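# Place the green block in the blue tray

## Task

Get the green block into the blue tray. The robot must not tip over or be left leaning, and nothing may be knocked or placed outside the work area.

## Robot and tools

Robot: a Rainbow Robotics RB-Y1 on a two-wheel drive base with two rear casters. It has a foldable leg and torso (squat, shift, pitch, yaw), a head (pan, tilt) and two 7-joint arms, each with a parallel gripper. The base is 0.58 m wide and extends 0.10 m ahead of the wheel axle and 0.57 m behind it. Turning on the spot sweeps a 0.58 m radius. Each wrist carries a camera case that sticks out sideways and can bump into things. The cameras are head_camera, left_wrist_camera and right_wrist_camera.

Frames: all positions are in metres. In the base frame the origin is on the floor between the drive wheels, x points forward, y to the left and z up. The chest, left_hand and right_hand lines are given in this frame. A hand point lies between the finger pads, 0.03 m behind the tips. The fingers point along the hand's -z axis and close along its x axis. base_odometry is relative to where the base started. It only counts wheel turns, so slip shows up as false travel. Its heading is in rad, positive to the left.

move: runs one action and returns the state, plus images from the cameras you list. An action holds one of these sets:
- base and/or joints, optionally with min_time_s or contact_limits;
- target, optionally with min_time_s;
- contact_limits alone.
A move with no action just reports.

base is one velocity command for the base, {x_m_s, turn_rad_s, for_s}. The base stops on its own afterwards. x_m_s is forward speed, 0.005 to 1.5 m/s in either sign, or 0. turn_rad_s is turn rate, positive to the left, 0.02 to 1.509 in either sign, or 0. for_s is 0.1 to 5 s. Distance is roughly speed times for_s. The base accelerates at 0.4 m/s² (turns at 0.5 rad/s²) and cannot move sideways.

joints is one dict of absolute joint targets, keyed by name, in rad (grippers in m). Ranges:
- torso_squat_rad 0 to 1.2
- torso_shift_rad -0.3 to 0.6
- torso_pitch_rad -0.2 to 1.4 (positive leans forward)
- torso_yaw_rad -1.5 to 1.5 (positive to the left; raise both arms outward at least 0.2 rad first)
- shoulder_pitch ±2.356 (negative swings the arm forward and up)
- left_shoulder_roll 0 to 3.141 and right_shoulder_roll -3.141 to 0 (both lift outward)
- shoulder_yaw ±2.094
- elbow -2.617 to 0.01 (negative bends)
- forearm_roll ±3.141
- wrist_pitch -1.57 to 1.919
- hand_roll ±2.705
- gripper_m 0 to 0.1, the gap between the pads
- head_pan_rad ±0.523
- head_tilt_rad -0.35 to 1.57 (positive looks down)
The torso also has combined limits: squat+shift<=1.52, squat-shift+pitch<=1.57, shift+0.5pitch-0.4squat<=0.7, shift+0.3pitch-0.5squat<=0.39.

target moves one hand to an absolute pose: {side: "left"|"right", x, y, z, quat_wxyz}. x, y and z are in the base frame, within -3 to 3. The quaternion is written the way the hand lines print it. The pose is solved once into joint angles, so the hand travels along an arc. For long moves, break the path into short steps. target cannot be sent while another move is still running.

min_time_s (0.1 to 8) sets the minimum duration of the arm, head and torso motions. contact_limits caps grip current per gripper, 200 to 672.5 mA (the default is 672.5), and stays in effect until changed. blocking=false makes the call return within about 0.5 s while motion continues. A later move only overrides the joints it names. cameras is a list of names, or ["all"] or [].

Other tools:
- wait{seconds 0-10, cameras} lets time pass and returns the state.
- stop brakes everything still running.
- zoom_image{camera, region [x0,y0,x1,y1] in pixels, at most 504 square} enlarges part of the latest image. The head image is 896x504; the wrist images are 644x364.
- read_manual gives licence text only.
- finished_scene ends the scene. The block must stay in the tray afterwards with nothing holding it.

Result lines:
- move: "done", or the worst status among the motions.
- hand status: "reached" (within 10 mm and 2°), "short" with the remaining error, or "refused" with a reason.
- joint_status "off_target": the joint stopped away from its target and may still be pushing.
- time_out, contact_stop (torso only) and limit_stop_at_<name>: stops you did not command. After one of these, every later move, wait or finished_scene in the same reply is skipped. A time_out or contact_stop on one joint halts its whole group (torso, left arm or right arm).
- "joint command not followed": the arm self-collision check held the arm back.
- on_its_own: things the robot did without being commanded.
- lidar_m: 12 distances by 30° sector, the first straight ahead, counting counter-clockwise. It sees things at 0.23 m height; "-" means nothing seen.
- motor_effort: wheel load in %. At rest it should be under about 30; higher means the base is pushing on something.
- Joint torques and external torques: these include gravity and noise.
- Wrist force and torque: raw readings with an offset.
- Motor temperatures: a MOTOR HOT line appears at 65 °C, and at 80 °C the arm brakes for 30 to 60 s.
- wheel_motors_off=1: the wheels have been disabled for 2 s after stalling.

Gripping: command a gap at least 0.005 m narrower than the block. Both "off_target" and "done" then mean it is holding. Each arm can carry 3 kg.

Avoid the following:
- Dropping the block from a height, or releasing it while moving.
- Hitting furniture hard, or driving fast into it. The base keeps pushing and the body can catch on an edge and tip over.
- Fast bending or rising with the arms stretched forward, or abrupt stops while leaning forward.
- Letting the arms strike or press each other, including fingers and camera cases. Keep about 0.5 rad of outward shoulder roll when both arms reach forward.
- Pushing until joint torque reaches its load limit, which halts the robot for 10 s.
- Leaving an arm pushing toward a pose it cannot reach, which overheats motors.

The scene clock keeps running while you think.

Each tool is called after "Call:" as name(argument=value, ...), one argument or row to a line, values as JSON.

## Session

Call:
move(
  joints={"head_tilt_rad":0.5},
  cameras=["all"],
)

Scene clock: 0.60 s.
Joint torques (N m): left_arm=[-1.92 1.08 -0.13 -0.76 0.27 -0.64 0.02] | right_arm=[-0.97 -0.48 0.14 0.17 0.3 -0.58 -0.09]
External joint torques (N m): left_arm=[0.33 0.18 -0.21 0.62 0.26 -0.06 0.03] | right_arm=[0.28 0.41 0.18 0.36 0.27 -0.2 -0.1]
Motor temperatures (°C): left_arm=[41 34 30 38 37 35 36] | right_arm=[39 40 28 31 40 39 39]
Wrist force (N): left_arm=[1.9 2.0 -3.7] | right_arm=[0.0 0.8 -6.0]
Wrist torque (N m): left_arm=[-0.13 0.35 0.25] | right_arm=[-0.07 0.06 -0.06]
Wrist force, peak (N): left_arm=[2.1 2.0 -3.8] | right_arm=[0.2 1.1 -6.3]
move: done
base_odometry: x=+0.000 y=+0.000 heading=+0.000
lidar_m: 2.62 2.76 2.39 2.41 2.95 2.64 2.65 2.08 1.39 1.40 2.22 2.52
base_status: not commanded
joint_positions: torso_squat_rad=+0.350 torso_shift_rad=+0.000 torso_pitch_rad=+0.000 torso_yaw_rad=+0.000 left_shoulder_pitch_rad=+0.030 left_shoulder_roll_rad=+0.020 left_shoulder_yaw_rad=+0.037 left_elbow_rad=-0.264 left_forearm_roll_rad=+0.030 left_wrist_pitch_rad=-0.006 left_hand_roll_rad=+0.032 left_gripper_m=+0.099 right_shoulder_pitch_rad=+0.024 right_shoulder_roll_rad=-0.015 right_shoulder_yaw_rad=+0.007 right_elbow_rad=-0.152 right_forearm_roll_rad=+0.000 right_wrist_pitch_rad=-0.031 right_hand_roll_rad=+0.023 right_gripper_m=+0.100 head_pan_rad=+0.000 head_tilt_rad=+0.500
joint_status: all done
wheel_motors_off: 0
motor_effort: left_wheel=+2(2) right_wheel=+0(0)
chest: x=-0.2280 y=-0.0008 z=+1.2475 quat_wxyz=(+1.000, +0.000, +0.000, +0.000) (m; base frame)
left_hand: x=-0.1202 y=+0.2412 z=+0.5712 quat_wxyz=(+0.991, +0.010, -0.121, +0.053) (m; base frame)
right_hand: x=-0.1642 y=-0.2317 z=+0.5653 quat_wxyz=(+0.997, -0.008, -0.080, +0.011) (m; base frame)
pictures: head_camera, left_wrist_camera, right_wrist_camera

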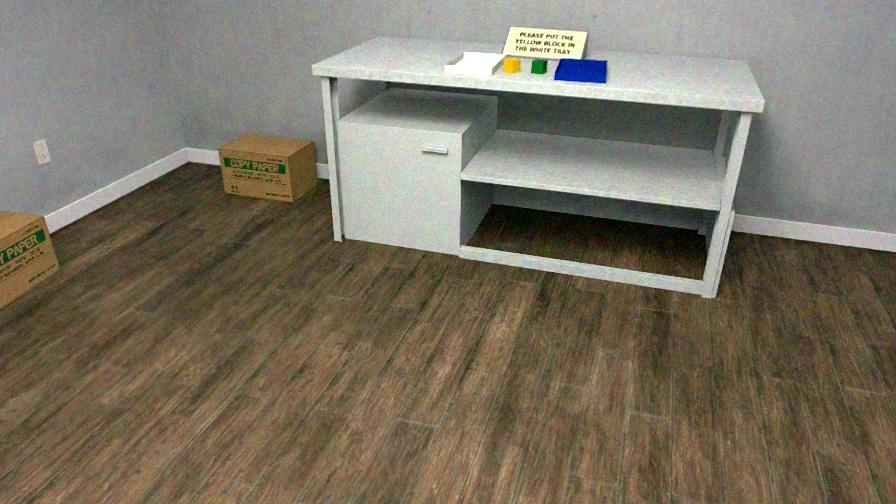

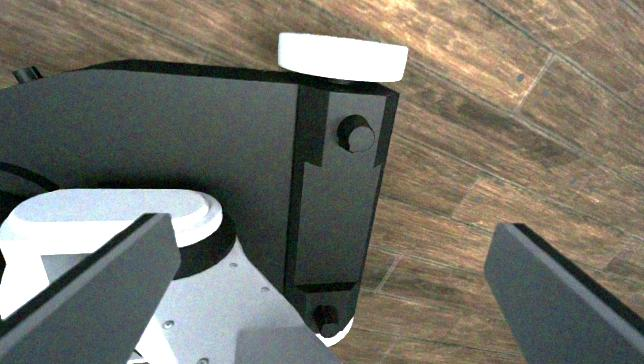

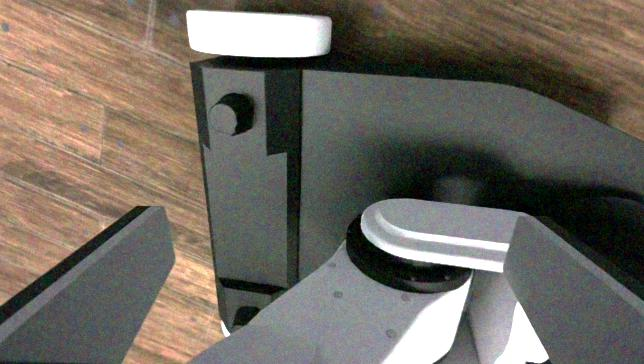

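Call:
move(
  base={"x_m_s":0.8,"for_s":2.3},
  joints={"right_shoulder_pitch_rad":-0.4,"right_shoulder_roll_rad":-0.25,"right_elbow_rad":-1.5,"right_wrist_pitch_rad":1.8,"head_tilt_rad":0.6},
)

Call:
move(
  base={"turn_rad_s":-0.4,"for_s":0.74},
  cameras=["head_camera"],
)

Scene clock: 20.40 s.
Joint torques (N m): left_arm=[-0.89 0.88 -0.14 -1.1 0.12 -0.52 -0.05] | right_arm=[-15.67 -4.24 -1.85 -8.62 0.78 -0.5 0.02]
External joint torques (N m): left_arm=[1.35 -0.02 -0.22 0.29 0.11 0.07 -0.03] | right_arm=[1.02 1.97 0.47 -0.03 0.04 -0.28 0.02]
Wrist force (N): left_arm=[2.1 2.0 -3.8] | right_arm=[0.8 2.7 -5.6]
Wrist torque (N m): left_arm=[-0.14 0.37 0.26] | right_arm=[-0.21 0.11 -0.04]
Wrist force, peak (N): left_arm=[2.2 1.9 -4.1] | right_arm=[-3.2 3.0 -6.1]
move: done
base_odometry: x=+1.840 y=+0.000 heading=+0.000
lidar_m: 0.77 0.93 1.79 1.80 2.34 4.39 4.38 2.41 2.44 2.46 1.21 1.42
base_status: done (sent for 2.3 of 2.3 s)
joint_positions: torso_squat_rad=+0.350 torso_shift_rad=+0.000 torso_pitch_rad=+0.000 torso_yaw_rad=+0.000 left_shoulder_pitch_rad=+0.030 left_shoulder_roll_rad=+0.020 left_shoulder_yaw_rad=+0.037 left_elbow_rad=-0.264 left_forearm_roll_rad=+0.030 left_wrist_pitch_rad=-0.006 left_hand_roll_rad=+0.032 left_gripper_m=+0.099 right_shoulder_pitch_rad=-0.400 right_shoulder_roll_rad=-0.250 right_shoulder_yaw_rad=+0.007 right_elbow_rad=-1.500 right_forearm_roll_rad=+0.000 right_wrist_pitch_rad=+1.800 right_hand_roll_rad=+0.023 right_gripper_m=+0.100 head_pan_rad=+0.000 head_tilt_rad=+0.600
joint_status: all done
wheel_motors_off: 0
motor_effort: left_wheel=+0(28) right_wheel=+0(36)
chest: x=-0.2280 y=-0.0008 z=+1.2475 quat_wxyz=(+1.000, +0.000, +0.000, +0.000) (m; base frame)
left_hand: x=-0.1201 y=+0.2412 z=+0.5712 quat_wxyz=(+0.991, +0.010, -0.121, +0.053) (m; base frame)
right_hand: x=+0.1823 y=-0.3106 z=+0.9179 quat_wxyz=(+0.990, -0.129, -0.045, +0.040) (m; base frame)
pictures: none

Scene clock: 22.17 s.
Joint torques (N m): left_arm=[-1.51 1 -0.48 -0.98 0.26 -0.49 -0.13] | right_arm=[-15.28 -4.56 -2.63 -8.4 1.02 -0.33 -0.11]
External joint torques (N m): left_arm=[0.73 0.11 -0.56 0.41 0.26 0.1 -0.11] | right_arm=[1.4 1.65 -0.31 0.19 0.29 -0.1 -0.11]
Wrist force (N): left_arm=[1.9 2.0 -3.5] | right_arm=[0.9 2.4 -5.3]
Wrist torque (N m): left_arm=[-0.14 0.34 0.27] | right_arm=[-0.17 0.10 -0.04]
Wrist force, peak (N): left_arm=[2.0 2.0 -4.1] | right_arm=[0.4 2.7 -6.0]
move: done
base_odometry: x=+1.840 y=+0.000 heading=-0.269
lidar_m: 0.77 0.81 1.62 1.80 2.00 2.80 4.37 3.35 2.41 2.43 1.21 1.46
base_status: done (sent for 0.73 of 0.73 s)
joint_positions: torso_squat_rad=+0.350 torso_shift_rad=+0.000 torso_pitch_rad=+0.000 torso_yaw_rad=+0.000 left_shoulder_pitch_rad=+0.030 left_shoulder_roll_rad=+0.020 left_shoulder_yaw_rad=+0.037 left_elbow_rad=-0.264 left_forearm_roll_rad=+0.030 left_wrist_pitch_rad=-0.006 left_hand_roll_rad=+0.032 left_gripper_m=+0.099 right_shoulder_pitch_rad=-0.400 right_shoulder_roll_rad=-0.250 right_shoulder_yaw_rad=+0.007 right_elbow_rad=-1.500 right_forearm_roll_rad=+0.000 right_wrist_pitch_rad=+1.800 right_hand_roll_rad=+0.023 right_gripper_m=+0.100 head_pan_rad=+0.000 head_tilt_rad=+0.600
joint_status: not commanded
wheel_motors_off: 0
motor_effort: left_wheel=+1(18) right_wheel=-1(32)
chest: x=-0.2280 y=-0.0008 z=+1.2475 quat_wxyz=(+1.000, +0.000, +0.000, +0.000) (m; base frame)
left_hand: x=-0.1202 y=+0.2412 z=+0.5712 quat_wxyz=(+0.991, +0.010, -0.121, +0.053) (m; base frame)
right_hand: x=+0.1823 y=-0.3106 z=+0.9180 quat_wxyz=(+0.990, -0.129, -0.045, +0.040) (m; base frame)
pictures: head_camera

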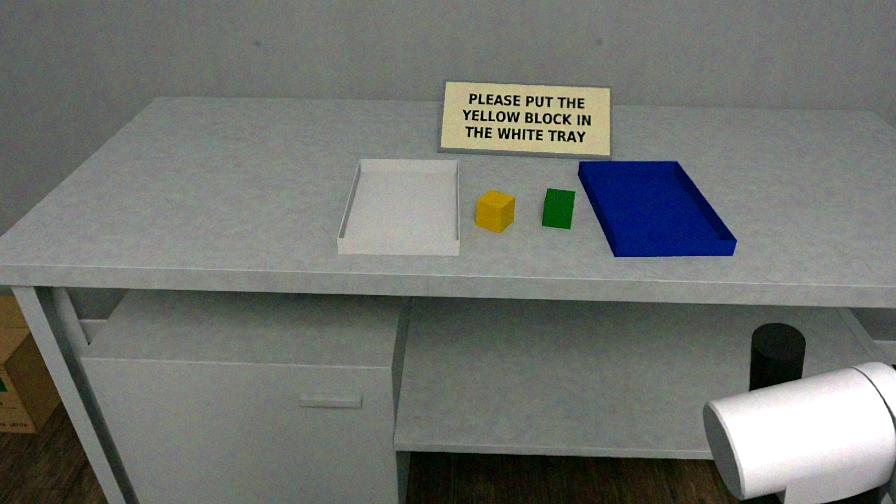

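Call:
move(
  joints={"right_elbow_rad":-2.0,"torso_pitch_rad":0.5,"torso_shift_rad":0.15,"left_shoulder_pitch_rad":-0.35,"left_shoulder_roll_rad":0.1,"head_tilt_rad":0.5},
)

Call:
move(
  base={"x_m_s":0.35,"for_s":1.34},
  cameras=["all"],
)

Scene clock: 37.03 s.
Joint torques (N m): left_arm=[2.28 1.3 -0.1 1.01 0.24 -0.25 0] | right_arm=[-6.98 -2.74 -2.17 -8.94 0.82 -0.42 -0.03]
External joint torques (N m): left_arm=[0.56 -0.71 -0.35 0.89 0.23 0.07 0.01] | right_arm=[0.67 1.47 0.04 -0.26 0.19 -0.21 -0.03]
Wrist force (N): left_arm=[2.8 1.4 -4.0] | right_arm=[0.4 2.2 -6.1]
Wrist torque (N m): left_arm=[-0.06 0.40 0.28] | right_arm=[-0.19 0.01 -0.08]
Wrist force, peak (N): left_arm=[3.0 1.4 -4.1] | right_arm=[0.5 2.6 -6.3]
move: done
base_odometry: x=+1.840 y=+0.000 heading=-0.268
lidar_m: 0.78 0.81 1.64 1.81 2.00 2.79 4.36 3.31 2.40 2.44 1.24 1.44
base_status: not commanded
joint_positions: torso_squat_rad=+0.350 torso_shift_rad=+0.150 torso_pitch_rad=+0.500 torso_yaw_rad=+0.000 left_shoulder_pitch_rad=-0.350 left_shoulder_roll_rad=+0.100 left_shoulder_yaw_rad=+0.037 left_elbow_rad=-0.264 left_forearm_roll_rad=+0.030 left_wrist_pitch_rad=-0.006 left_hand_roll_rad=+0.032 left_gripper_m=+0.099 right_shoulder_pitch_rad=-0.400 right_shoulder_roll_rad=-0.250 right_shoulder_yaw_rad=+0.007 right_elbow_rad=-2.000 right_forearm_roll_rad=+0.000 right_wrist_pitch_rad=+1.800 right_hand_roll_rad=+0.023 right_gripper_m=+0.100 head_pan_rad=+0.000 head_tilt_rad=+0.500
joint_status: all done
wheel_motors_off: 0
motor_effort: left_wheel=+3(5) right_wheel=-5(6)
chest: x=+0.0186 y=-0.0008 z=+1.2022 quat_wxyz=(+0.969, +0.000, +0.247, +0.000) (m; base frame)
left_hand: x=+0.0646 y=+0.2696 z=+0.5099 quat_wxyz=(+0.998, +0.029, -0.054, -0.017) (m; base frame)
right_hand: x=+0.3362 y=-0.2688 z=+0.8215 quat_wxyz=(+0.989, -0.099, -0.045, +0.098) (m; base frame)
pictures: none

Scene clock: 48.40 s.
Joint torques (N m): left_arm=[2.45 1.85 0.6 0.95 0.22 -0.22 -0.01] | right_arm=[-50.71 -17.06 -15.32 -25.06 8.64 -25.14 -1.17]
External joint torques (N m): left_arm=[0.79 -0.16 0.36 0.85 0.21 0.1 0] | right_arm=[-43.61 -12.94 -13.22 -16.73 8.04 -25.32 -1.16]
External joint torques when the fault began: right_arm=[-26.41 -6.8 -7.27 -1 5.26 -22.68 -0.49]
Motor temperatures (°C): left_arm=[41 34 30 38 37 35 36] | right_arm=[40 40 28 33 41 47 39]
Wrist force (N): left_arm=[2.8 1.4 -3.9] | right_arm=[-116.8 43.4 -11.3]
Wrist torque (N m): left_arm=[-0.07 0.39 0.27] | right_arm=[-1.65 -3.88 1.31]
Wrist force, peak (N): left_arm=[6.9 1.7 -4.1] | right_arm=[-195.4 57.8 82.2]
move: torque_fault
TORQUE FAULT: right_wrist_pitch_rad reached its load limit. The robot stopped for 10 seconds, dropped its targets and accepts commands again. Before the stop ended, the hold on right_wrist_pitch_rad was turned back by 3.0 degrees, the way its load pushed it. The stop added 8.9 s to the call.
base_odometry: x=+2.186 y=-0.095 heading=-0.270
lidar_m: 0.42 0.43 0.61 1.83 1.88 3.07 4.72 2.70 2.52 2.46 1.06 1.08
base_status: torque_fault (sent for 1.33 of 1.33 s)
joint_positions: torso_squat_rad=+0.350 torso_shift_rad=+0.149 torso_pitch_rad=+0.499 torso_yaw_rad=-0.001 left_shoulder_pitch_rad=-0.350 left_shoulder_roll_rad=+0.100 left_shoulder_yaw_rad=+0.037 left_elbow_rad=-0.264 left_forearm_roll_rad=+0.030 left_wrist_pitch_rad=-0.006 left_hand_roll_rad=+0.032 left_gripper_m=+0.099 right_shoulder_pitch_rad=-0.387 right_shoulder_roll_rad=-0.246 right_shoulder_yaw_rad=+0.011 right_elbow_rad=-1.996 right_forearm_roll_rad=-0.002 right_wrist_pitch_rad=+1.982 right_hand_roll_rad=+0.023 right_gripper_m=+0.099 head_pan_rad=+0.000 head_tilt_rad=+0.500
joint_status: not commanded
wheel_motors_off: 0
on_its_own: right_wrist_pitch_rad is held at +1.855, not at your +1.800, since a torque_fault
motor_effort: left_wheel=+8(42) right_wheel=+38(54)
chest: x=+0.0173 y=-0.0007 z=+1.2025 quat_wxyz=(+0.969, +0.000, +0.247, +0.000) (m; base frame)
left_hand: x=+0.0645 y=+0.2694 z=+0.5102 quat_wxyz=(+0.998, +0.029, -0.055, -0.017) (m; base frame)
right_hand: x=+0.2870 y=-0.2749 z=+0.8185 quat_wxyz=(+0.989, -0.103, +0.053, +0.089) (m; base frame)
pictures: head_camera, left_wrist_camera, right_wrist_camera

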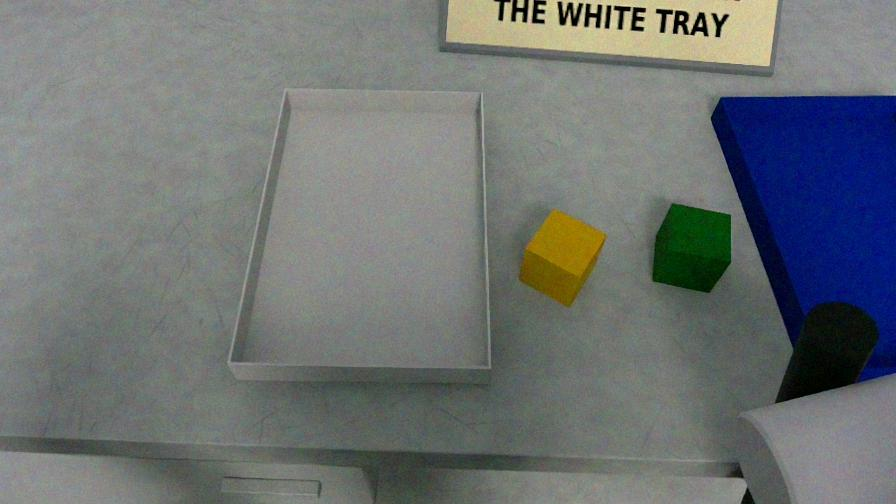

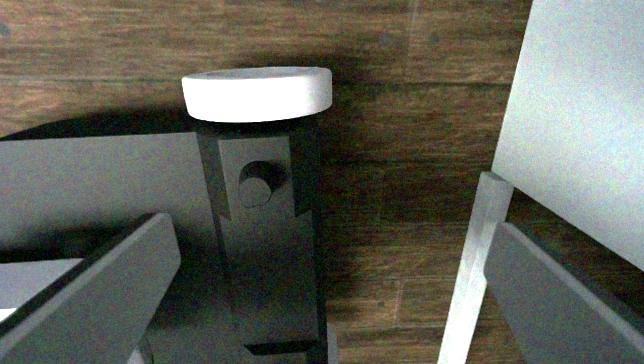

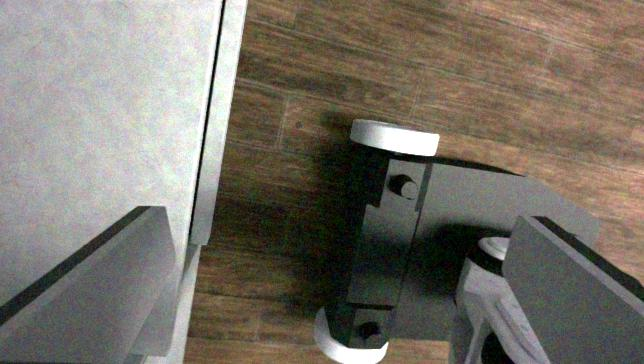

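Call:
move(
  base={"x_m_s":-0.2,"for_s":1.0},
)

Call:
move(
  target={"side":"right","x":0.28,"y":-0.27,"z":1.06,"quat_wxyz":[1,0,0,0]},
  cameras=["all"],
)

Scene clock: 58.47 s.
Joint torques (N m): left_arm=[2.06 1.94 -0.03 0.57 0.18 -0.16 0.12] | right_arm=[-32.43 -9.62 -8.06 -18.85 4.27 -14.99 -0.71]
External joint torques (N m): left_arm=[0.37 -0.07 -0.28 0.45 0.17 0.16 0.12] | right_arm=[-25.48 -5.54 -5.98 -10.53 3.67 -15.2 -0.7]
External joint torques when the fault began: right_arm=[-43.8 -12.05 -13.35 -16.82 8.09 -25.46 -1.36]
Wrist force (N): left_arm=[2.8 1.4 -3.7] | right_arm=[-67.8 20.5 -10.8]
Wrist torque (N m): left_arm=[-0.08 0.39 0.27] | right_arm=[-0.83 -2.06 0.44]
Wrist force, peak (N): left_arm=[4.2 0.9 -4.2] | right_arm=[-116.3 43.9 -11.9]
move: not_run
TORQUE FAULT: right_wrist_pitch_rad reached its load limit. The robot stopped for 10 seconds, dropped its targets and accepts commands again. The robot was already stopped when this call's commands were due to start, so it ran none of them. The stop added 7.4 s to the call.
base_odometry: x=+2.186 y=-0.095 heading=-0.270
lidar_m: 0.41 0.43 0.61 1.84 1.88 3.07 4.71 2.70 2.52 2.45 1.05 1.09
base_status: not_run
joint_positions: torso_squat_rad=+0.350 torso_shift_rad=+0.149 torso_pitch_rad=+0.499 torso_yaw_rad=+0.000 left_shoulder_pitch_rad=-0.350 left_shoulder_roll_rad=+0.100 left_shoulder_yaw_rad=+0.037 left_elbow_rad=-0.264 left_forearm_roll_rad=+0.030 left_wrist_pitch_rad=-0.006 left_hand_roll_rad=+0.032 left_gripper_m=+0.099 right_shoulder_pitch_rad=-0.381 right_shoulder_roll_rad=-0.245 right_shoulder_yaw_rad=+0.012 right_elbow_rad=-1.993 right_forearm_roll_rad=-0.003 right_wrist_pitch_rad=+1.985 right_hand_roll_rad=+0.023 right_gripper_m=+0.099 head_pan_rad=+0.000 head_tilt_rad=+0.500
joint_status: not commanded
wheel_motors_off: 0
on_its_own: right_wrist_pitch_rad is held at +1.982, not at your +1.800, since a torque_fault
motor_effort: left_wheel=+4(4) right_wheel=+22(23)
chest: x=+0.0179 y=-0.0008 z=+1.2024 quat_wxyz=(+0.969, +0.000, +0.247, +0.000) (m; base frame)
left_hand: x=+0.0645 y=+0.2695 z=+0.5101 quat_wxyz=(+0.998, +0.029, -0.055, -0.017) (m; base frame)
right_hand: x=+0.2831 y=-0.2748 z=+0.8162 quat_wxyz=(+0.989, -0.102, +0.060, +0.089) (m; base frame)
pictures: none

not run: a stop that you did not command came earlier in this reply.

Call:
move(
  base={"x_m_s":-0.2,"for_s":1.0},
)

Call:
move(
  target={"side":"right","x":0.28,"y":-0.27,"z":1.06,"quat_wxyz":[1,0,0,0]},
  cameras=["all"],
)

Scene clock: 62.07 s.
Joint torques (N m): left_arm=[1.63 2.03 0.14 0.54 0.23 -0.23 -0.12] | right_arm=[-7.23 -3.69 -3.02 -9.63 1.17 -0.16 -0.53]
External joint torques (N m): left_arm=[-0.09 0.02 -0.1 0.41 0.22 0.08 -0.12] | right_arm=[-0.17 0.42 -0.92 -1.3 0.56 -0.35 -0.53]
Wrist force (N): left_arm=[2.8 1.5 -3.8] | right_arm=[2.0 1.7 -6.2]
Wrist torque (N m): left_arm=[-0.08 0.40 0.26] | right_arm=[-0.14 0.16 -0.08]
Wrist force, peak (N): left_arm=[3.2 1.5 -4.1] | right_arm=[-67.6 21.0 -11.2]
move: done
base_odometry: x=+1.993 y=-0.042 heading=-0.271
lidar_m: 0.63 0.63 0.91 1.81 2.07 2.90 4.53 2.72 2.50 2.44 1.14 1.29
base_status: done (sent for 1 of 1 s)
joint_positions: torso_squat_rad=+0.350 torso_shift_rad=+0.150 torso_pitch_rad=+0.500 torso_yaw_rad=+0.000 left_shoulder_pitch_rad=-0.350 left_shoulder_roll_rad=+0.100 left_shoulder_yaw_rad=+0.037 left_elbow_rad=-0.264 left_forearm_roll_rad=+0.030 left_wrist_pitch_rad=-0.006 left_hand_roll_rad=+0.032 left_gripper_m=+0.099 right_shoulder_pitch_rad=-0.387 right_shoulder_roll_rad=-0.246 right_shoulder_yaw_rad=+0.011 right_elbow_rad=-1.996 right_forearm_roll_rad=-0.002 right_wrist_pitch_rad=+1.982 right_hand_roll_rad=+0.023 right_gripper_m=+0.100 head_pan_rad=+0.000 head_tilt_rad=+0.500
joint_status: not commanded
wheel_motors_off: 0
on_its_own: right_wrist_pitch_rad is held at +1.982, not at your +1.800, since a torque_fault
motor_effort: left_wheel=-4(11) right_wheel=+6(28)
chest: x=+0.0185 y=-0.0008 z=+1.2022 quat_wxyz=(+0.969, +0.000, +0.247, +0.000) (m; base frame)
left_hand: x=+0.0645 y=+0.2696 z=+0.5099 quat_wxyz=(+0.998, +0.029, -0.054, -0.017) (m; base frame)
right_hand: x=+0.2879 y=-0.2746 z=+0.8178 quat_wxyz=(+0.989, -0.103, +0.054, +0.090) (m; base frame)
pictures: none

Scene clock: 63.63 s.
Joint torques (N m): left_arm=[1.86 1.89 0.48 0.5 0.25 -0.36 -0.11] | right_arm=[-8.21 -10.77 -8.11 -1.12 0.68 -0.15 0.45]
External joint torques (N m): left_arm=[0.14 -0.13 0.24 0.37 0.24 -0.04 -0.11] | right_arm=[-0.01 2.09 -0.48 -0.57 0.46 -0.14 0.45]
Wrist force (N): left_arm=[2.9 1.4 -3.8] | right_arm=[1.3 0.9 -6.8]
Wrist torque (N m): left_arm=[-0.07 0.40 0.26] | right_arm=[-0.10 0.13 0.06]
Wrist force, peak (N): left_arm=[3.2 1.7 -3.9] | right_arm=[0.4 2.5 -7.7]
move: done
base_odometry: x=+1.993 y=-0.042 heading=-0.271
lidar_m: 0.61 0.64 0.91 1.81 2.07 2.92 4.53 2.71 2.49 2.43 1.15 1.30
base_status: not commanded
joint_positions: torso_squat_rad=+0.350 torso_shift_rad=+0.150 torso_pitch_rad=+0.500 torso_yaw_rad=+0.000 left_shoulder_pitch_rad=-0.350 left_shoulder_roll_rad=+0.100 left_shoulder_yaw_rad=+0.037 left_elbow_rad=-0.264 left_forearm_roll_rad=+0.030 left_wrist_pitch_rad=-0.006 left_hand_roll_rad=+0.032 left_gripper_m=+0.099 right_shoulder_pitch_rad=-0.632 right_shoulder_roll_rad=-1.336 right_shoulder_yaw_rad=-0.110 right_elbow_rad=-2.493 right_forearm_roll_rad=-1.568 right_wrist_pitch_rad=+1.919 right_hand_roll_rad=-1.125 right_gripper_m=+0.100 head_pan_rad=+0.000 head_tilt_rad=+0.500
joint_status: all done
wheel_motors_off: 0
motor_effort: left_wheel=-4(5) right_wheel=+6(6)
chest: x=+0.0185 y=-0.0008 z=+1.2022 quat_wxyz=(+0.969, +0.000, +0.247, +0.000) (m; base frame)
left_hand: x=+0.0645 y=+0.2696 z=+0.5099 quat_wxyz=(+0.998, +0.029, -0.054, -0.017) (m; base frame)
right_hand: x=+0.2800 y=-0.2701 z=+1.0600 quat_wxyz=(+1.000, +0.000, +0.000, +0.000) (m; base frame)
right_hand_status: reached (checked arc, planned for 1.2 s): 0 mm and 0.0 deg off.
pictures: head_camera, left_wrist_camera, right_wrist_camera

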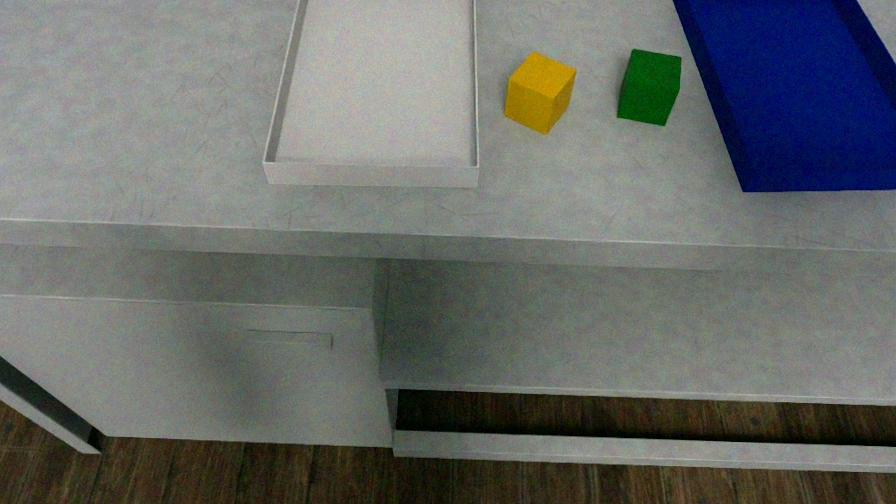

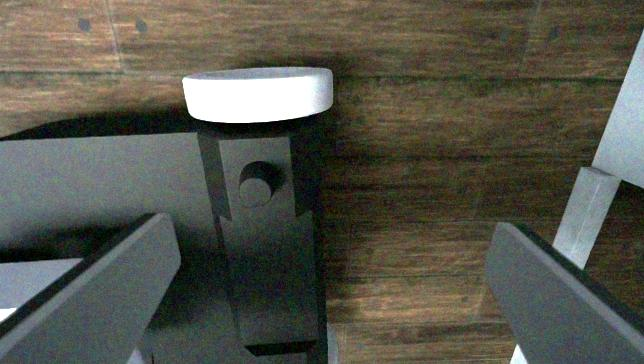

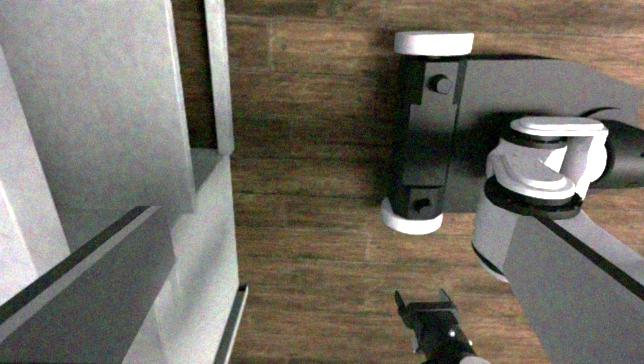

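Call:
move(
  base={"x_m_s":0.3,"for_s":0.95},
)

Call:
move(
  target={"side":"right","x":0.44,"y":-0.21,"z":1.02,"quat_wxyz":[0.9968,0,0,-0.08]},
  cameras=["head_camera","right_wrist_camera"],
)

Scene clock: 72.73 s.
Joint torques (N m): left_arm=[2.39 2.05 -0.08 0.53 0.21 -0.31 -0.02] | right_arm=[-7.98 -10.5 -8.87 -0.81 0.46 -0.39 0.21]
External joint torques (N m): left_arm=[0.67 0.04 -0.32 0.4 0.2 0 -0.01] | right_arm=[0.22 2.36 -1.24 -0.26 0.24 -0.39 0.21]
Wrist force (N): left_arm=[3.0 1.4 -3.8] | right_arm=[0.8 0.0 -6.1]
Wrist torque (N m): left_arm=[-0.07 0.40 0.27] | right_arm=[0.01 0.08 0.05]
Wrist force, peak (N): left_arm=[3.3 1.6 -4.2] | right_arm=[1.1 0.1 -6.7]
move: done
base_odometry: x=+2.273 y=-0.119 heading=-0.271
lidar_m: 0.33 0.33 0.50 1.84 1.87 2.66 4.82 2.72 2.53 1.04 1.06 1.00
base_status: done (sent for 0.97 of 0.97 s)
joint_positions: torso_squat_rad=+0.350 torso_shift_rad=+0.150 torso_pitch_rad=+0.500 torso_yaw_rad=+0.000 left_shoulder_pitch_rad=-0.350 left_shoulder_roll_rad=+0.100 left_shoulder_yaw_rad=+0.037 left_elbow_rad=-0.264 left_forearm_roll_rad=+0.030 left_wrist_pitch_rad=-0.006 left_hand_roll_rad=+0.032 left_gripper_m=+0.099 right_shoulder_pitch_rad=-0.632 right_shoulder_roll_rad=-1.336 right_shoulder_yaw_rad=-0.110 right_elbow_rad=-2.493 right_forearm_roll_rad=-1.568 right_wrist_pitch_rad=+1.919 right_hand_roll_rad=-1.125 right_gripper_m=+0.100 head_pan_rad=+0.000 head_tilt_rad=+0.500
joint_status: not commanded
wheel_motors_off: 0
motor_effort: left_wheel=-4(23) right_wheel=+3(25)
chest: x=+0.0186 y=-0.0008 z=+1.2022 quat_wxyz=(+0.969, +0.000, +0.247, +0.000) (m; base frame)
left_hand: x=+0.0646 y=+0.2695 z=+0.5099 quat_wxyz=(+0.998, +0.029, -0.054, -0.017) (m; base frame)
right_hand: x=+0.2800 y=-0.2701 z=+1.0600 quat_wxyz=(+1.000, +0.000, +0.000, +0.000) (m; base frame)
pictures: none

Scene clock: 74.40 s.
Joint torques (N m): left_arm=[2.28 1.93 0.03 0.52 0.14 -0.14 -0.15] | right_arm=[-17.01 -10.32 -9.94 -2.91 0.23 -0.06 0.11]
External joint torques (N m): left_arm=[0.56 -0.09 -0.22 0.4 0.13 0.18 -0.14] | right_arm=[0.99 0.4 -0.76 0.43 0.01 -0.05 0.11]
Wrist force (N): left_arm=[3.0 1.5 -3.9] | right_arm=[0.5 0.5 -6.5]
Wrist torque (N m): left_arm=[-0.10 0.41 0.26] | right_arm=[-0.06 0.04 -0.13]
Wrist force, peak (N): left_arm=[2.9 1.6 -4.2] | right_arm=[1.8 -0.8 -6.8]
move: done
base_odometry: x=+2.273 y=-0.119 heading=-0.271
lidar_m: 0.34 0.33 0.50 1.84 1.89 2.65 4.82 2.71 2.55 1.03 1.06 1.01
base_status: not commanded
joint_positions: torso_squat_rad=+0.350 torso_shift_rad=+0.150 torso_pitch_rad=+0.500 torso_yaw_rad=+0.000 left_shoulder_pitch_rad=-0.350 left_shoulder_roll_rad=+0.100 left_shoulder_yaw_rad=+0.037 left_elbow_rad=-0.264 left_forearm_roll_rad=+0.030 left_wrist_pitch_rad=-0.006 left_hand_roll_rad=+0.032 left_gripper_m=+0.099 right_shoulder_pitch_rad=-1.263 right_shoulder_roll_rad=-0.991 right_shoulder_yaw_rad=+0.476 right_elbow_rad=-1.779 right_forearm_roll_rad=-1.219 right_wrist_pitch_rad=+1.917 right_hand_roll_rad=-1.042 right_gripper_m=+0.100 head_pan_rad=+0.000 head_tilt_rad=+0.500
joint_status: all done
wheel_motors_off: 0
motor_effort: left_wheel=-2(4) right_wheel=+3(5)
chest: x=+0.0186 y=-0.0008 z=+1.2022 quat_wxyz=(+0.969, +0.000, +0.247, +0.000) (m; base frame)
left_hand: x=+0.0645 y=+0.2696 z=+0.5099 quat_wxyz=(+0.998, +0.029, -0.054, -0.017) (m; base frame)
right_hand: x=+0.4399 y=-0.2099 z=+1.0201 quat_wxyz=(+0.997, +0.000, +0.000, -0.080) (m; base frame)
right_hand_status: reached (checked arc, planned for 1.0 s): 0 mm and 0.0 deg off.
pictures: head_camera, right_wrist_camera

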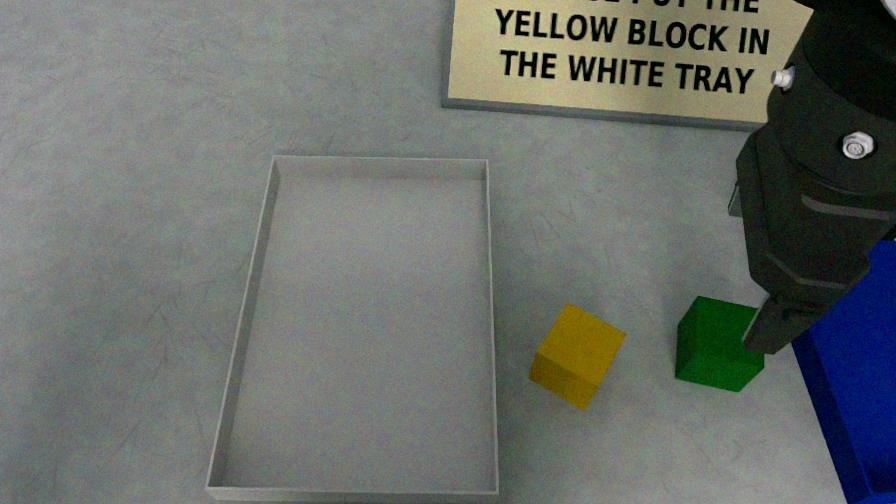

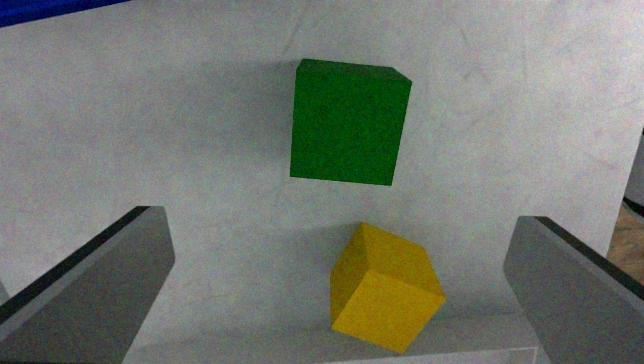

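Call:
move(
  target={"side":"right","x":0.43,"y":-0.205,"z":0.945,"quat_wxyz":[0.9925,0,0,-0.1219]},
  cameras=["head_camera","right_wrist_camera"],
)

Scene clock: 86.77 s.
Joint torques (N m): left_arm=[2.09 1.82 0.15 0.77 0.22 -0.22 -0.18] | right_arm=[-17.41 -8.75 -10.35 -4.48 0.47 -0.2 0.03]
External joint torques (N m): left_arm=[0.36 -0.2 -0.1 0.65 0.21 0.1 -0.17] | right_arm=[-0.33 1.68 -1.3 -0.18 0.24 -0.19 0.03]
Wrist force (N): left_arm=[2.6 1.7 -3.8] | right_arm=[1.5 0.2 -6.2]
Wrist torque (N m): left_arm=[-0.11 0.37 0.28] | right_arm=[-0.04 0.12 0.10]
Wrist force, peak (N): left_arm=[3.0 1.6 -4.0] | right_arm=[0.9 0.4 -8.1]
move: done
base_odometry: x=+2.273 y=-0.119 heading=-0.271
lidar_m: 0.33 0.33 0.47 1.84 1.89 2.65 4.82 2.71 2.52 1.03 1.06 0.98
base_status: not commanded
joint_positions: torso_squat_rad=+0.350 torso_shift_rad=+0.150 torso_pitch_rad=+0.500 torso_yaw_rad=+0.000 left_shoulder_pitch_rad=-0.350 left_shoulder_roll_rad=+0.100 left_shoulder_yaw_rad=+0.037 left_elbow_rad=-0.264 left_forearm_roll_rad=+0.030 left_wrist_pitch_rad=-0.006 left_hand_roll_rad=+0.032 left_gripper_m=+0.099 right_shoulder_pitch_rad=-1.124 right_shoulder_roll_rad=-0.937 right_shoulder_yaw_rad=+0.549 right_elbow_rad=-1.768 right_forearm_roll_rad=-1.082 right_wrist_pitch_rad=+1.766 right_hand_roll_rad=-1.102 right_gripper_m=+0.100 head_pan_rad=+0.000 head_tilt_rad=+0.500
joint_status: all done
wheel_motors_off: 0
motor_effort: left_wheel=-2(3) right_wheel=+4(4)
chest: x=+0.0186 y=-0.0008 z=+1.2022 quat_wxyz=(+0.969, +0.000, +0.247, +0.000) (m; base frame)
left_hand: x=+0.0645 y=+0.2696 z=+0.5099 quat_wxyz=(+0.998, +0.029, -0.054, -0.017) (m; base frame)
right_hand: x=+0.4299 y=-0.2050 z=+0.9449 quat_wxyz=(+0.993, +0.000, +0.000, -0.122) (m; base frame)
right_hand_status: reached (checked arc, planned for 0.4 s): 0 mm and 0.0 deg off.
pictures: head_camera, right_wrist_camera

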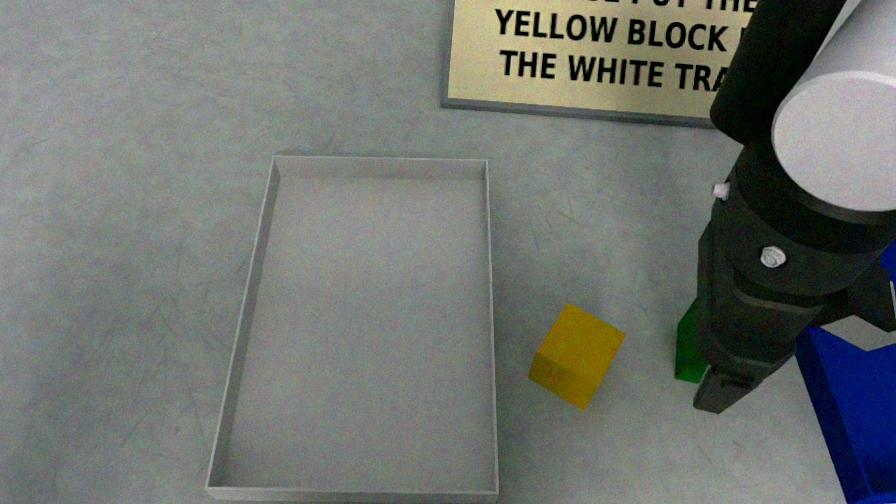

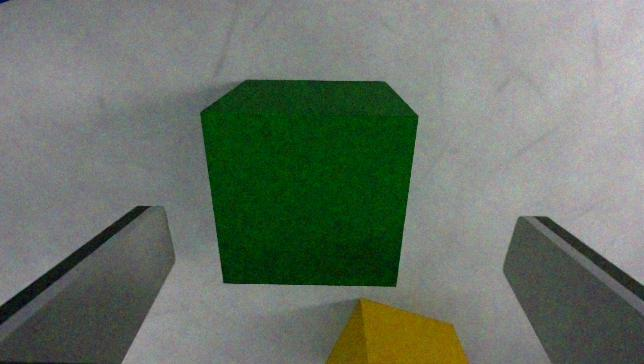

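Call:
move(
  target={"side":"right","x":0.430,"y":-0.216,"z":0.921,"quat_wxyz":[0.9925,0,0,-0.1219]},
  cameras=["right_wrist_camera"],
)

Scene clock: 94.50 s.
Joint torques (N m): left_arm=[1.55 2.01 -0.2 0.66 0.13 -0.27 -0.02] | right_arm=[-16.4 -9.52 -9.4 -4.52 0.52 0.07 -0.03]
External joint torques (N m): left_arm=[-0.17 0 -0.45 0.54 0.12 0.05 -0.02] | right_arm=[0.29 1.26 -0.39 -0.03 0.29 0.08 -0.03]
Wrist force (N): left_arm=[2.9 1.5 -4.1] | right_arm=[0.8 0.3 -6.6]
Wrist torque (N m): left_arm=[-0.08 0.41 0.28] | right_arm=[-0.04 0.05 -0.08]
Wrist force, peak (N): left_arm=[3.0 1.5 -4.2] | right_arm=[0.9 -0.5 -7.6]
move: done
base_odometry: x=+2.273 y=-0.119 heading=-0.271
lidar_m: 0.33 0.33 0.47 1.84 1.87 2.68 4.82 2.71 2.54 1.05 1.05 0.99
base_status: not commanded
joint_positions: torso_squat_rad=+0.350 torso_shift_rad=+0.150 torso_pitch_rad=+0.500 torso_yaw_rad=+0.000 left_shoulder_pitch_rad=-0.350 left_shoulder_roll_rad=+0.100 left_shoulder_yaw_rad=+0.037 left_elbow_rad=-0.264 left_forearm_roll_rad=+0.030 left_wrist_pitch_rad=-0.006 left_hand_roll_rad=+0.032 left_gripper_m=+0.099 right_shoulder_pitch_rad=-1.077 right_shoulder_roll_rad=-0.940 right_shoulder_yaw_rad=+0.561 right_elbow_rad=-1.733 right_forearm_roll_rad=-1.049 right_wrist_pitch_rad=+1.702 right_hand_roll_rad=-1.057 right_gripper_m=+0.100 head_pan_rad=+0.000 head_tilt_rad=+0.500
joint_status: all done
wheel_motors_off: 0
motor_effort: left_wheel=-3(3) right_wheel=+4(5)
chest: x=+0.0186 y=-0.0008 z=+1.2022 quat_wxyz=(+0.969, +0.000, +0.247, +0.000) (m; base frame)
left_hand: x=+0.0645 y=+0.2696 z=+0.5099 quat_wxyz=(+0.998, +0.029, -0.054, -0.017) (m; base frame)
right_hand: x=+0.4300 y=-0.2160 z=+0.9210 quat_wxyz=(+0.993, +0.000, +0.000, -0.122) (m; base frame)
right_hand_status: reached (checked arc, planned for 0.3 s): 0 mm and 0.0 deg off.
pictures: right_wrist_camera

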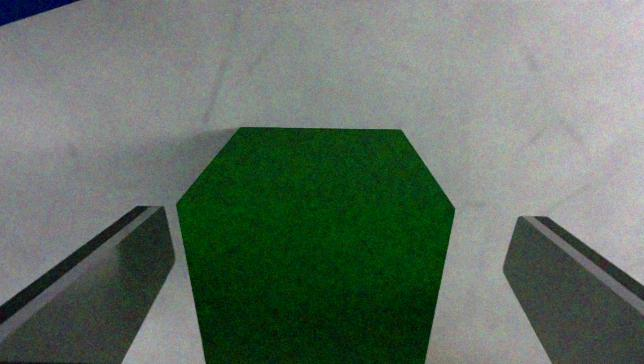

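Call:
move(
  joints={"right_gripper_m":0.03},
)

Call:
move(
  target={"side":"right","x":0.43,"y":-0.216,"z":1.0,"quat_wxyz":[0.9925,0,0,-0.1219]},
  cameras=["head_camera","right_wrist_camera"],
)

Scene clock: 98.00 s.
Joint torques (N m): left_arm=[2.25 1.91 -0.03 0.44 0.16 -0.34 -0.08] | right_arm=[-16.42 -9.6 -8.95 -4.73 0.61 -0.06 0.01]
External joint torques (N m): left_arm=[0.53 -0.1 -0.28 0.31 0.15 -0.03 -0.07] | right_arm=[0.27 1.18 0.05 -0.24 0.38 -0.05 0.01]
Motor temperatures (°C): left_arm=[41 34 30 38 37 35 36] | right_arm=[40 40 28 32 40 42 38]
Wrist force (N): left_arm=[2.9 1.6 -3.9] | right_arm=[0.9 0.9 -6.1]
Wrist torque (N m): left_arm=[-0.10 0.40 0.26] | right_arm=[-0.11 0.03 -0.10]
Wrist force, peak (N): left_arm=[3.0 1.7 -4.1] | right_arm=[0.9 0.8 -7.0]
move: off_target
base_odometry: x=+2.273 y=-0.119 heading=-0.271
lidar_m: 0.33 0.32 0.48 1.84 1.86 2.67 4.80 2.72 2.53 1.04 1.06 1.01
base_status: not commanded
joint_positions: torso_squat_rad=+0.350 torso_shift_rad=+0.150 torso_pitch_rad=+0.500 torso_yaw_rad=+0.000 left_shoulder_pitch_rad=-0.350 left_shoulder_roll_rad=+0.100 left_shoulder_yaw_rad=+0.037 left_elbow_rad=-0.264 left_forearm_roll_rad=+0.030 left_wrist_pitch_rad=-0.006 left_hand_roll_rad=+0.032 left_gripper_m=+0.099 right_shoulder_pitch_rad=-1.077 right_shoulder_roll_rad=-0.940 right_shoulder_yaw_rad=+0.561 right_elbow_rad=-1.733 right_forearm_roll_rad=-1.049 right_wrist_pitch_rad=+1.702 right_hand_roll_rad=-1.057 right_gripper_m=+0.049 head_pan_rad=+0.000 head_tilt_rad=+0.500
joint_status: right_gripper_m off_target (ended at +0.049, target +0.030)
wheel_motors_off: 0
motor_effort: left_wheel=-2(3) right_wheel=+4(4)
chest: x=+0.0186 y=-0.0008 z=+1.2022 quat_wxyz=(+0.969, +0.000, +0.247, +0.000) (m; base frame)
left_hand: x=+0.0645 y=+0.2696 z=+0.5099 quat_wxyz=(+0.998, +0.029, -0.054, -0.017) (m; base frame)
right_hand: x=+0.4300 y=-0.2160 z=+0.9210 quat_wxyz=(+0.993, +0.000, +0.000, -0.122) (m; base frame)
pictures: none

Scene clock: 98.90 s.
Joint torques (N m): left_arm=[1.89 1.78 0.22 0.56 0.19 -0.21 0.02] | right_arm=[-14.97 -9.1 -9.03 -3.95 0.72 -0.48 -0.21]
External joint torques (N m): left_arm=[0.16 -0.23 -0.03 0.43 0.18 0.1 0.02] | right_arm=[2.23 1.86 0.19 -0.44 0.5 -0.47 -0.21]
Wrist force (N): left_arm=[2.9 1.3 -3.9] | right_arm=[1.2 -0.1 -6.9]
Wrist torque (N m): left_arm=[-0.05 0.40 0.28] | right_arm=[0.00 0.14 0.05]
Wrist force, peak (N): left_arm=[3.0 1.6 -4.1] | right_arm=[0.8 0.5 -9.8]
move: done
base_odometry: x=+2.273 y=-0.119 heading=-0.271
lidar_m: 0.34 0.34 0.49 1.85 1.87 2.64 4.83 2.71 2.54 1.03 1.06 1.00
base_status: not commanded
joint_positions: torso_squat_rad=+0.350 torso_shift_rad=+0.150 torso_pitch_rad=+0.500 torso_yaw_rad=+0.000 left_shoulder_pitch_rad=-0.350 left_shoulder_roll_rad=+0.100 left_shoulder_yaw_rad=+0.037 left_elbow_rad=-0.264 left_forearm_roll_rad=+0.030 left_wrist_pitch_rad=-0.006 left_hand_roll_rad=+0.032 left_gripper_m=+0.099 right_shoulder_pitch_rad=-1.188 right_shoulder_roll_rad=-1.004 right_shoulder_yaw_rad=+0.473 right_elbow_rad=-1.822 right_forearm_roll_rad=-1.194 right_wrist_pitch_rad=+1.877 right_hand_roll_rad=-1.125 right_gripper_m=+0.049 head_pan_rad=+0.000 head_tilt_rad=+0.500
joint_status: all done
wheel_motors_off: 0
motor_effort: left_wheel=-3(3) right_wheel=+4(5)
chest: x=+0.0186 y=-0.0008 z=+1.2022 quat_wxyz=(+0.969, +0.000, +0.247, +0.000) (m; base frame)
left_hand: x=+0.0645 y=+0.2696 z=+0.5099 quat_wxyz=(+0.998, +0.029, -0.054, -0.017) (m; base frame)
right_hand: x=+0.4301 y=-0.2160 z=+1.0002 quat_wxyz=(+0.993, +0.000, +0.000, -0.122) (m; base frame)
right_hand_status: reached (checked arc, planned for 0.4 s): 0 mm and 0.0 deg off.
pictures: head_camera, right_wrist_camera

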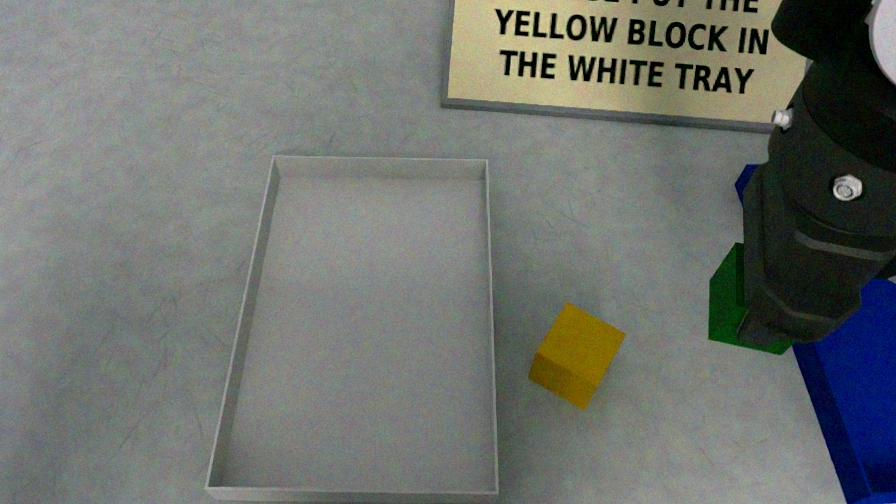

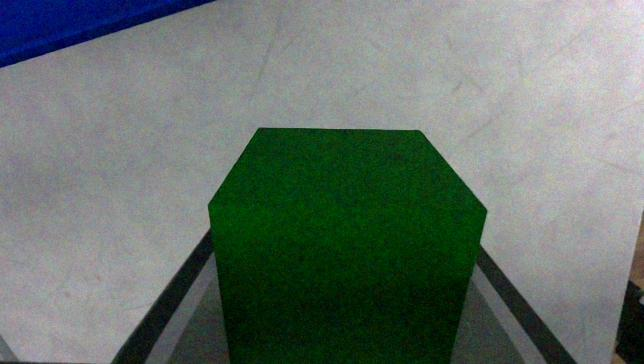

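Call:
move(
  target={"side":"right","x":0.43,"y":-0.37,"z":1.0,"quat_wxyz":[0.9925,0,0,-0.1219]},
  min_time_s=1,
  cameras=["head_camera","right_wrist_camera"],
)

Scene clock: 105.43 s.
Joint torques (N m): left_arm=[1.88 1.87 0.04 0.49 0.24 -0.26 -0.01] | right_arm=[-12.24 -15.17 -10.78 -2.1 0.32 -0.14 0.01]
External joint torques (N m): left_arm=[0.16 -0.15 -0.2 0.37 0.23 0.05 0] | right_arm=[1.42 1.98 -0.73 0.22 0.08 -0.11 0.01]
Wrist force (N): left_arm=[2.8 1.5 -4.0] | right_arm=[1.9 0.5 -7.4]
Wrist torque (N m): left_arm=[-0.10 0.39 0.27] | right_arm=[-0.03 0.18 -0.13]
Wrist force, peak (N): left_arm=[3.2 1.7 -4.3] | right_arm=[1.2 0.8 -7.7]
move: done
base_odometry: x=+2.273 y=-0.119 heading=-0.271
lidar_m: 0.34 0.33 0.47 1.84 1.87 2.64 4.82 2.72 2.55 1.04 1.06 1.01
base_status: not commanded
joint_positions: torso_squat_rad=+0.350 torso_shift_rad=+0.150 torso_pitch_rad=+0.500 torso_yaw_rad=+0.000 left_shoulder_pitch_rad=-0.350 left_shoulder_roll_rad=+0.100 left_shoulder_yaw_rad=+0.037 left_elbow_rad=-0.264 left_forearm_roll_rad=+0.030 left_wrist_pitch_rad=-0.006 left_hand_roll_rad=+0.032 left_gripper_m=+0.099 right_shoulder_pitch_rad=-0.911 right_shoulder_roll_rad=-1.317 right_shoulder_yaw_rad=+0.270 right_elbow_rad=-1.667 right_forearm_roll_rad=-1.322 right_wrist_pitch_rad=+1.700 right_hand_roll_rad=-0.704 right_gripper_m=+0.049 head_pan_rad=+0.000 head_tilt_rad=+0.500
joint_status: all done
wheel_motors_off: 0
motor_effort: left_wheel=-2(3) right_wheel=+4(4)
chest: x=+0.0186 y=-0.0008 z=+1.2022 quat_wxyz=(+0.969, +0.000, +0.247, +0.000) (m; base frame)
left_hand: x=+0.0645 y=+0.2696 z=+0.5099 quat_wxyz=(+0.998, +0.029, -0.054, -0.017) (m; base frame)
right_hand: x=+0.4300 y=-0.3700 z=+1.0001 quat_wxyz=(+0.993, +0.000, +0.000, -0.122) (m; base frame)
right_hand_status: reached (checked arc, planned for 1.0 s): 0 mm and 0.0 deg off.
pictures: head_camera, right_wrist_camera

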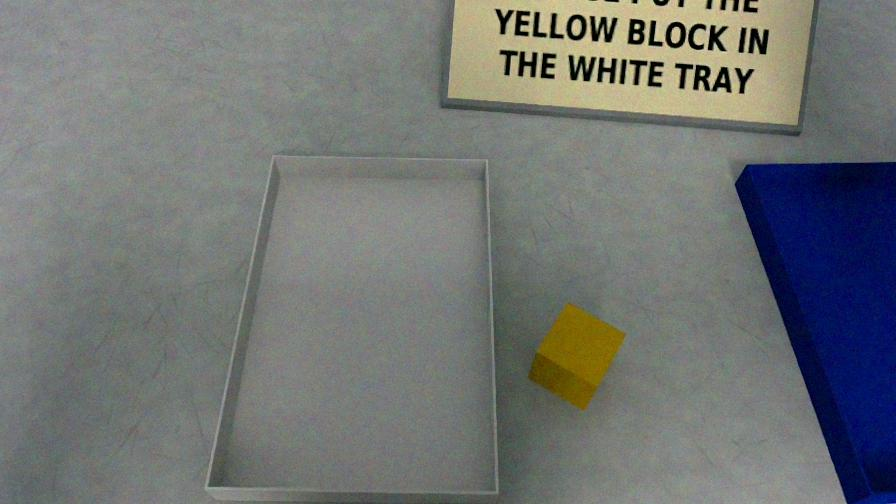

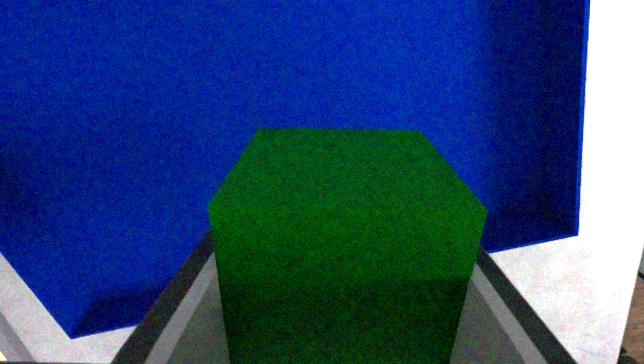

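Call:
move(
  target={"side":"right","x":0.43,"y":-0.37,"z":0.933,"quat_wxyz":[0.9925,0,0,-0.1219]},
  min_time_s=1,
  cameras=["right_wrist_camera"],
)

Scene clock: 108.93 s.
Joint torques (N m): left_arm=[1.97 1.88 -0.11 0.68 0.15 -0.35 0] | right_arm=[-12.37 -14.61 -9.51 -2.08 0.61 -0.14 0.28]
External joint torques (N m): left_arm=[0.25 -0.14 -0.36 0.55 0.14 -0.03 0] | right_arm=[1.15 2.36 0.25 0.96 0.36 -0.12 0.28]
Wrist force (N): left_arm=[3.0 1.6 -4.2] | right_arm=[1.3 0.7 -7.1]
Wrist torque (N m): left_arm=[-0.10 0.42 0.27] | right_arm=[-0.01 0.15 -0.09]
Wrist force, peak (N): left_arm=[2.9 1.7 -4.4] | right_arm=[1.2 0.5 -7.9]
move: done
base_odometry: x=+2.273 y=-0.119 heading=-0.271
lidar_m: 0.34 0.33 0.48 1.84 1.87 2.66 4.82 2.71 2.54 1.04 1.06 1.00
base_status: not commanded
joint_positions: torso_squat_rad=+0.350 torso_shift_rad=+0.150 torso_pitch_rad=+0.500 torso_yaw_rad=+0.000 left_shoulder_pitch_rad=-0.350 left_shoulder_roll_rad=+0.100 left_shoulder_yaw_rad=+0.037 left_elbow_rad=-0.264 left_forearm_roll_rad=+0.030 left_wrist_pitch_rad=-0.006 left_hand_roll_rad=+0.032 left_gripper_m=+0.099 right_shoulder_pitch_rad=-0.846 right_shoulder_roll_rad=-1.225 right_shoulder_yaw_rad=+0.339 right_elbow_rad=-1.602 right_forearm_roll_rad=-1.212 right_wrist_pitch_rad=+1.569 right_hand_roll_rad=-0.667 right_gripper_m=+0.049 head_pan_rad=+0.000 head_tilt_rad=+0.500
joint_status: all done
wheel_motors_off: 0
motor_effort: left_wheel=-3(4) right_wheel=+4(4)
chest: x=+0.0186 y=-0.0008 z=+1.2022 quat_wxyz=(+0.969, +0.000, +0.247, +0.000) (m; base frame)
left_hand: x=+0.0645 y=+0.2696 z=+0.5099 quat_wxyz=(+0.998, +0.029, -0.054, -0.017) (m; base frame)
right_hand: x=+0.4294 y=-0.3697 z=+0.9336 quat_wxyz=(+0.993, +0.000, -0.001, -0.122) (m; base frame)
right_hand_status: reached (checked arc, planned for 1.0 s): 1 mm and 0.1 deg off.
pictures: right_wrist_camera

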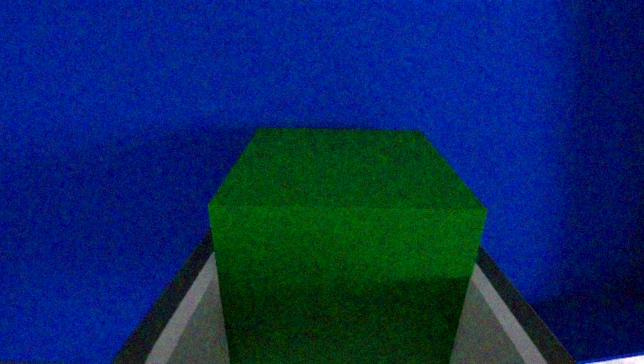

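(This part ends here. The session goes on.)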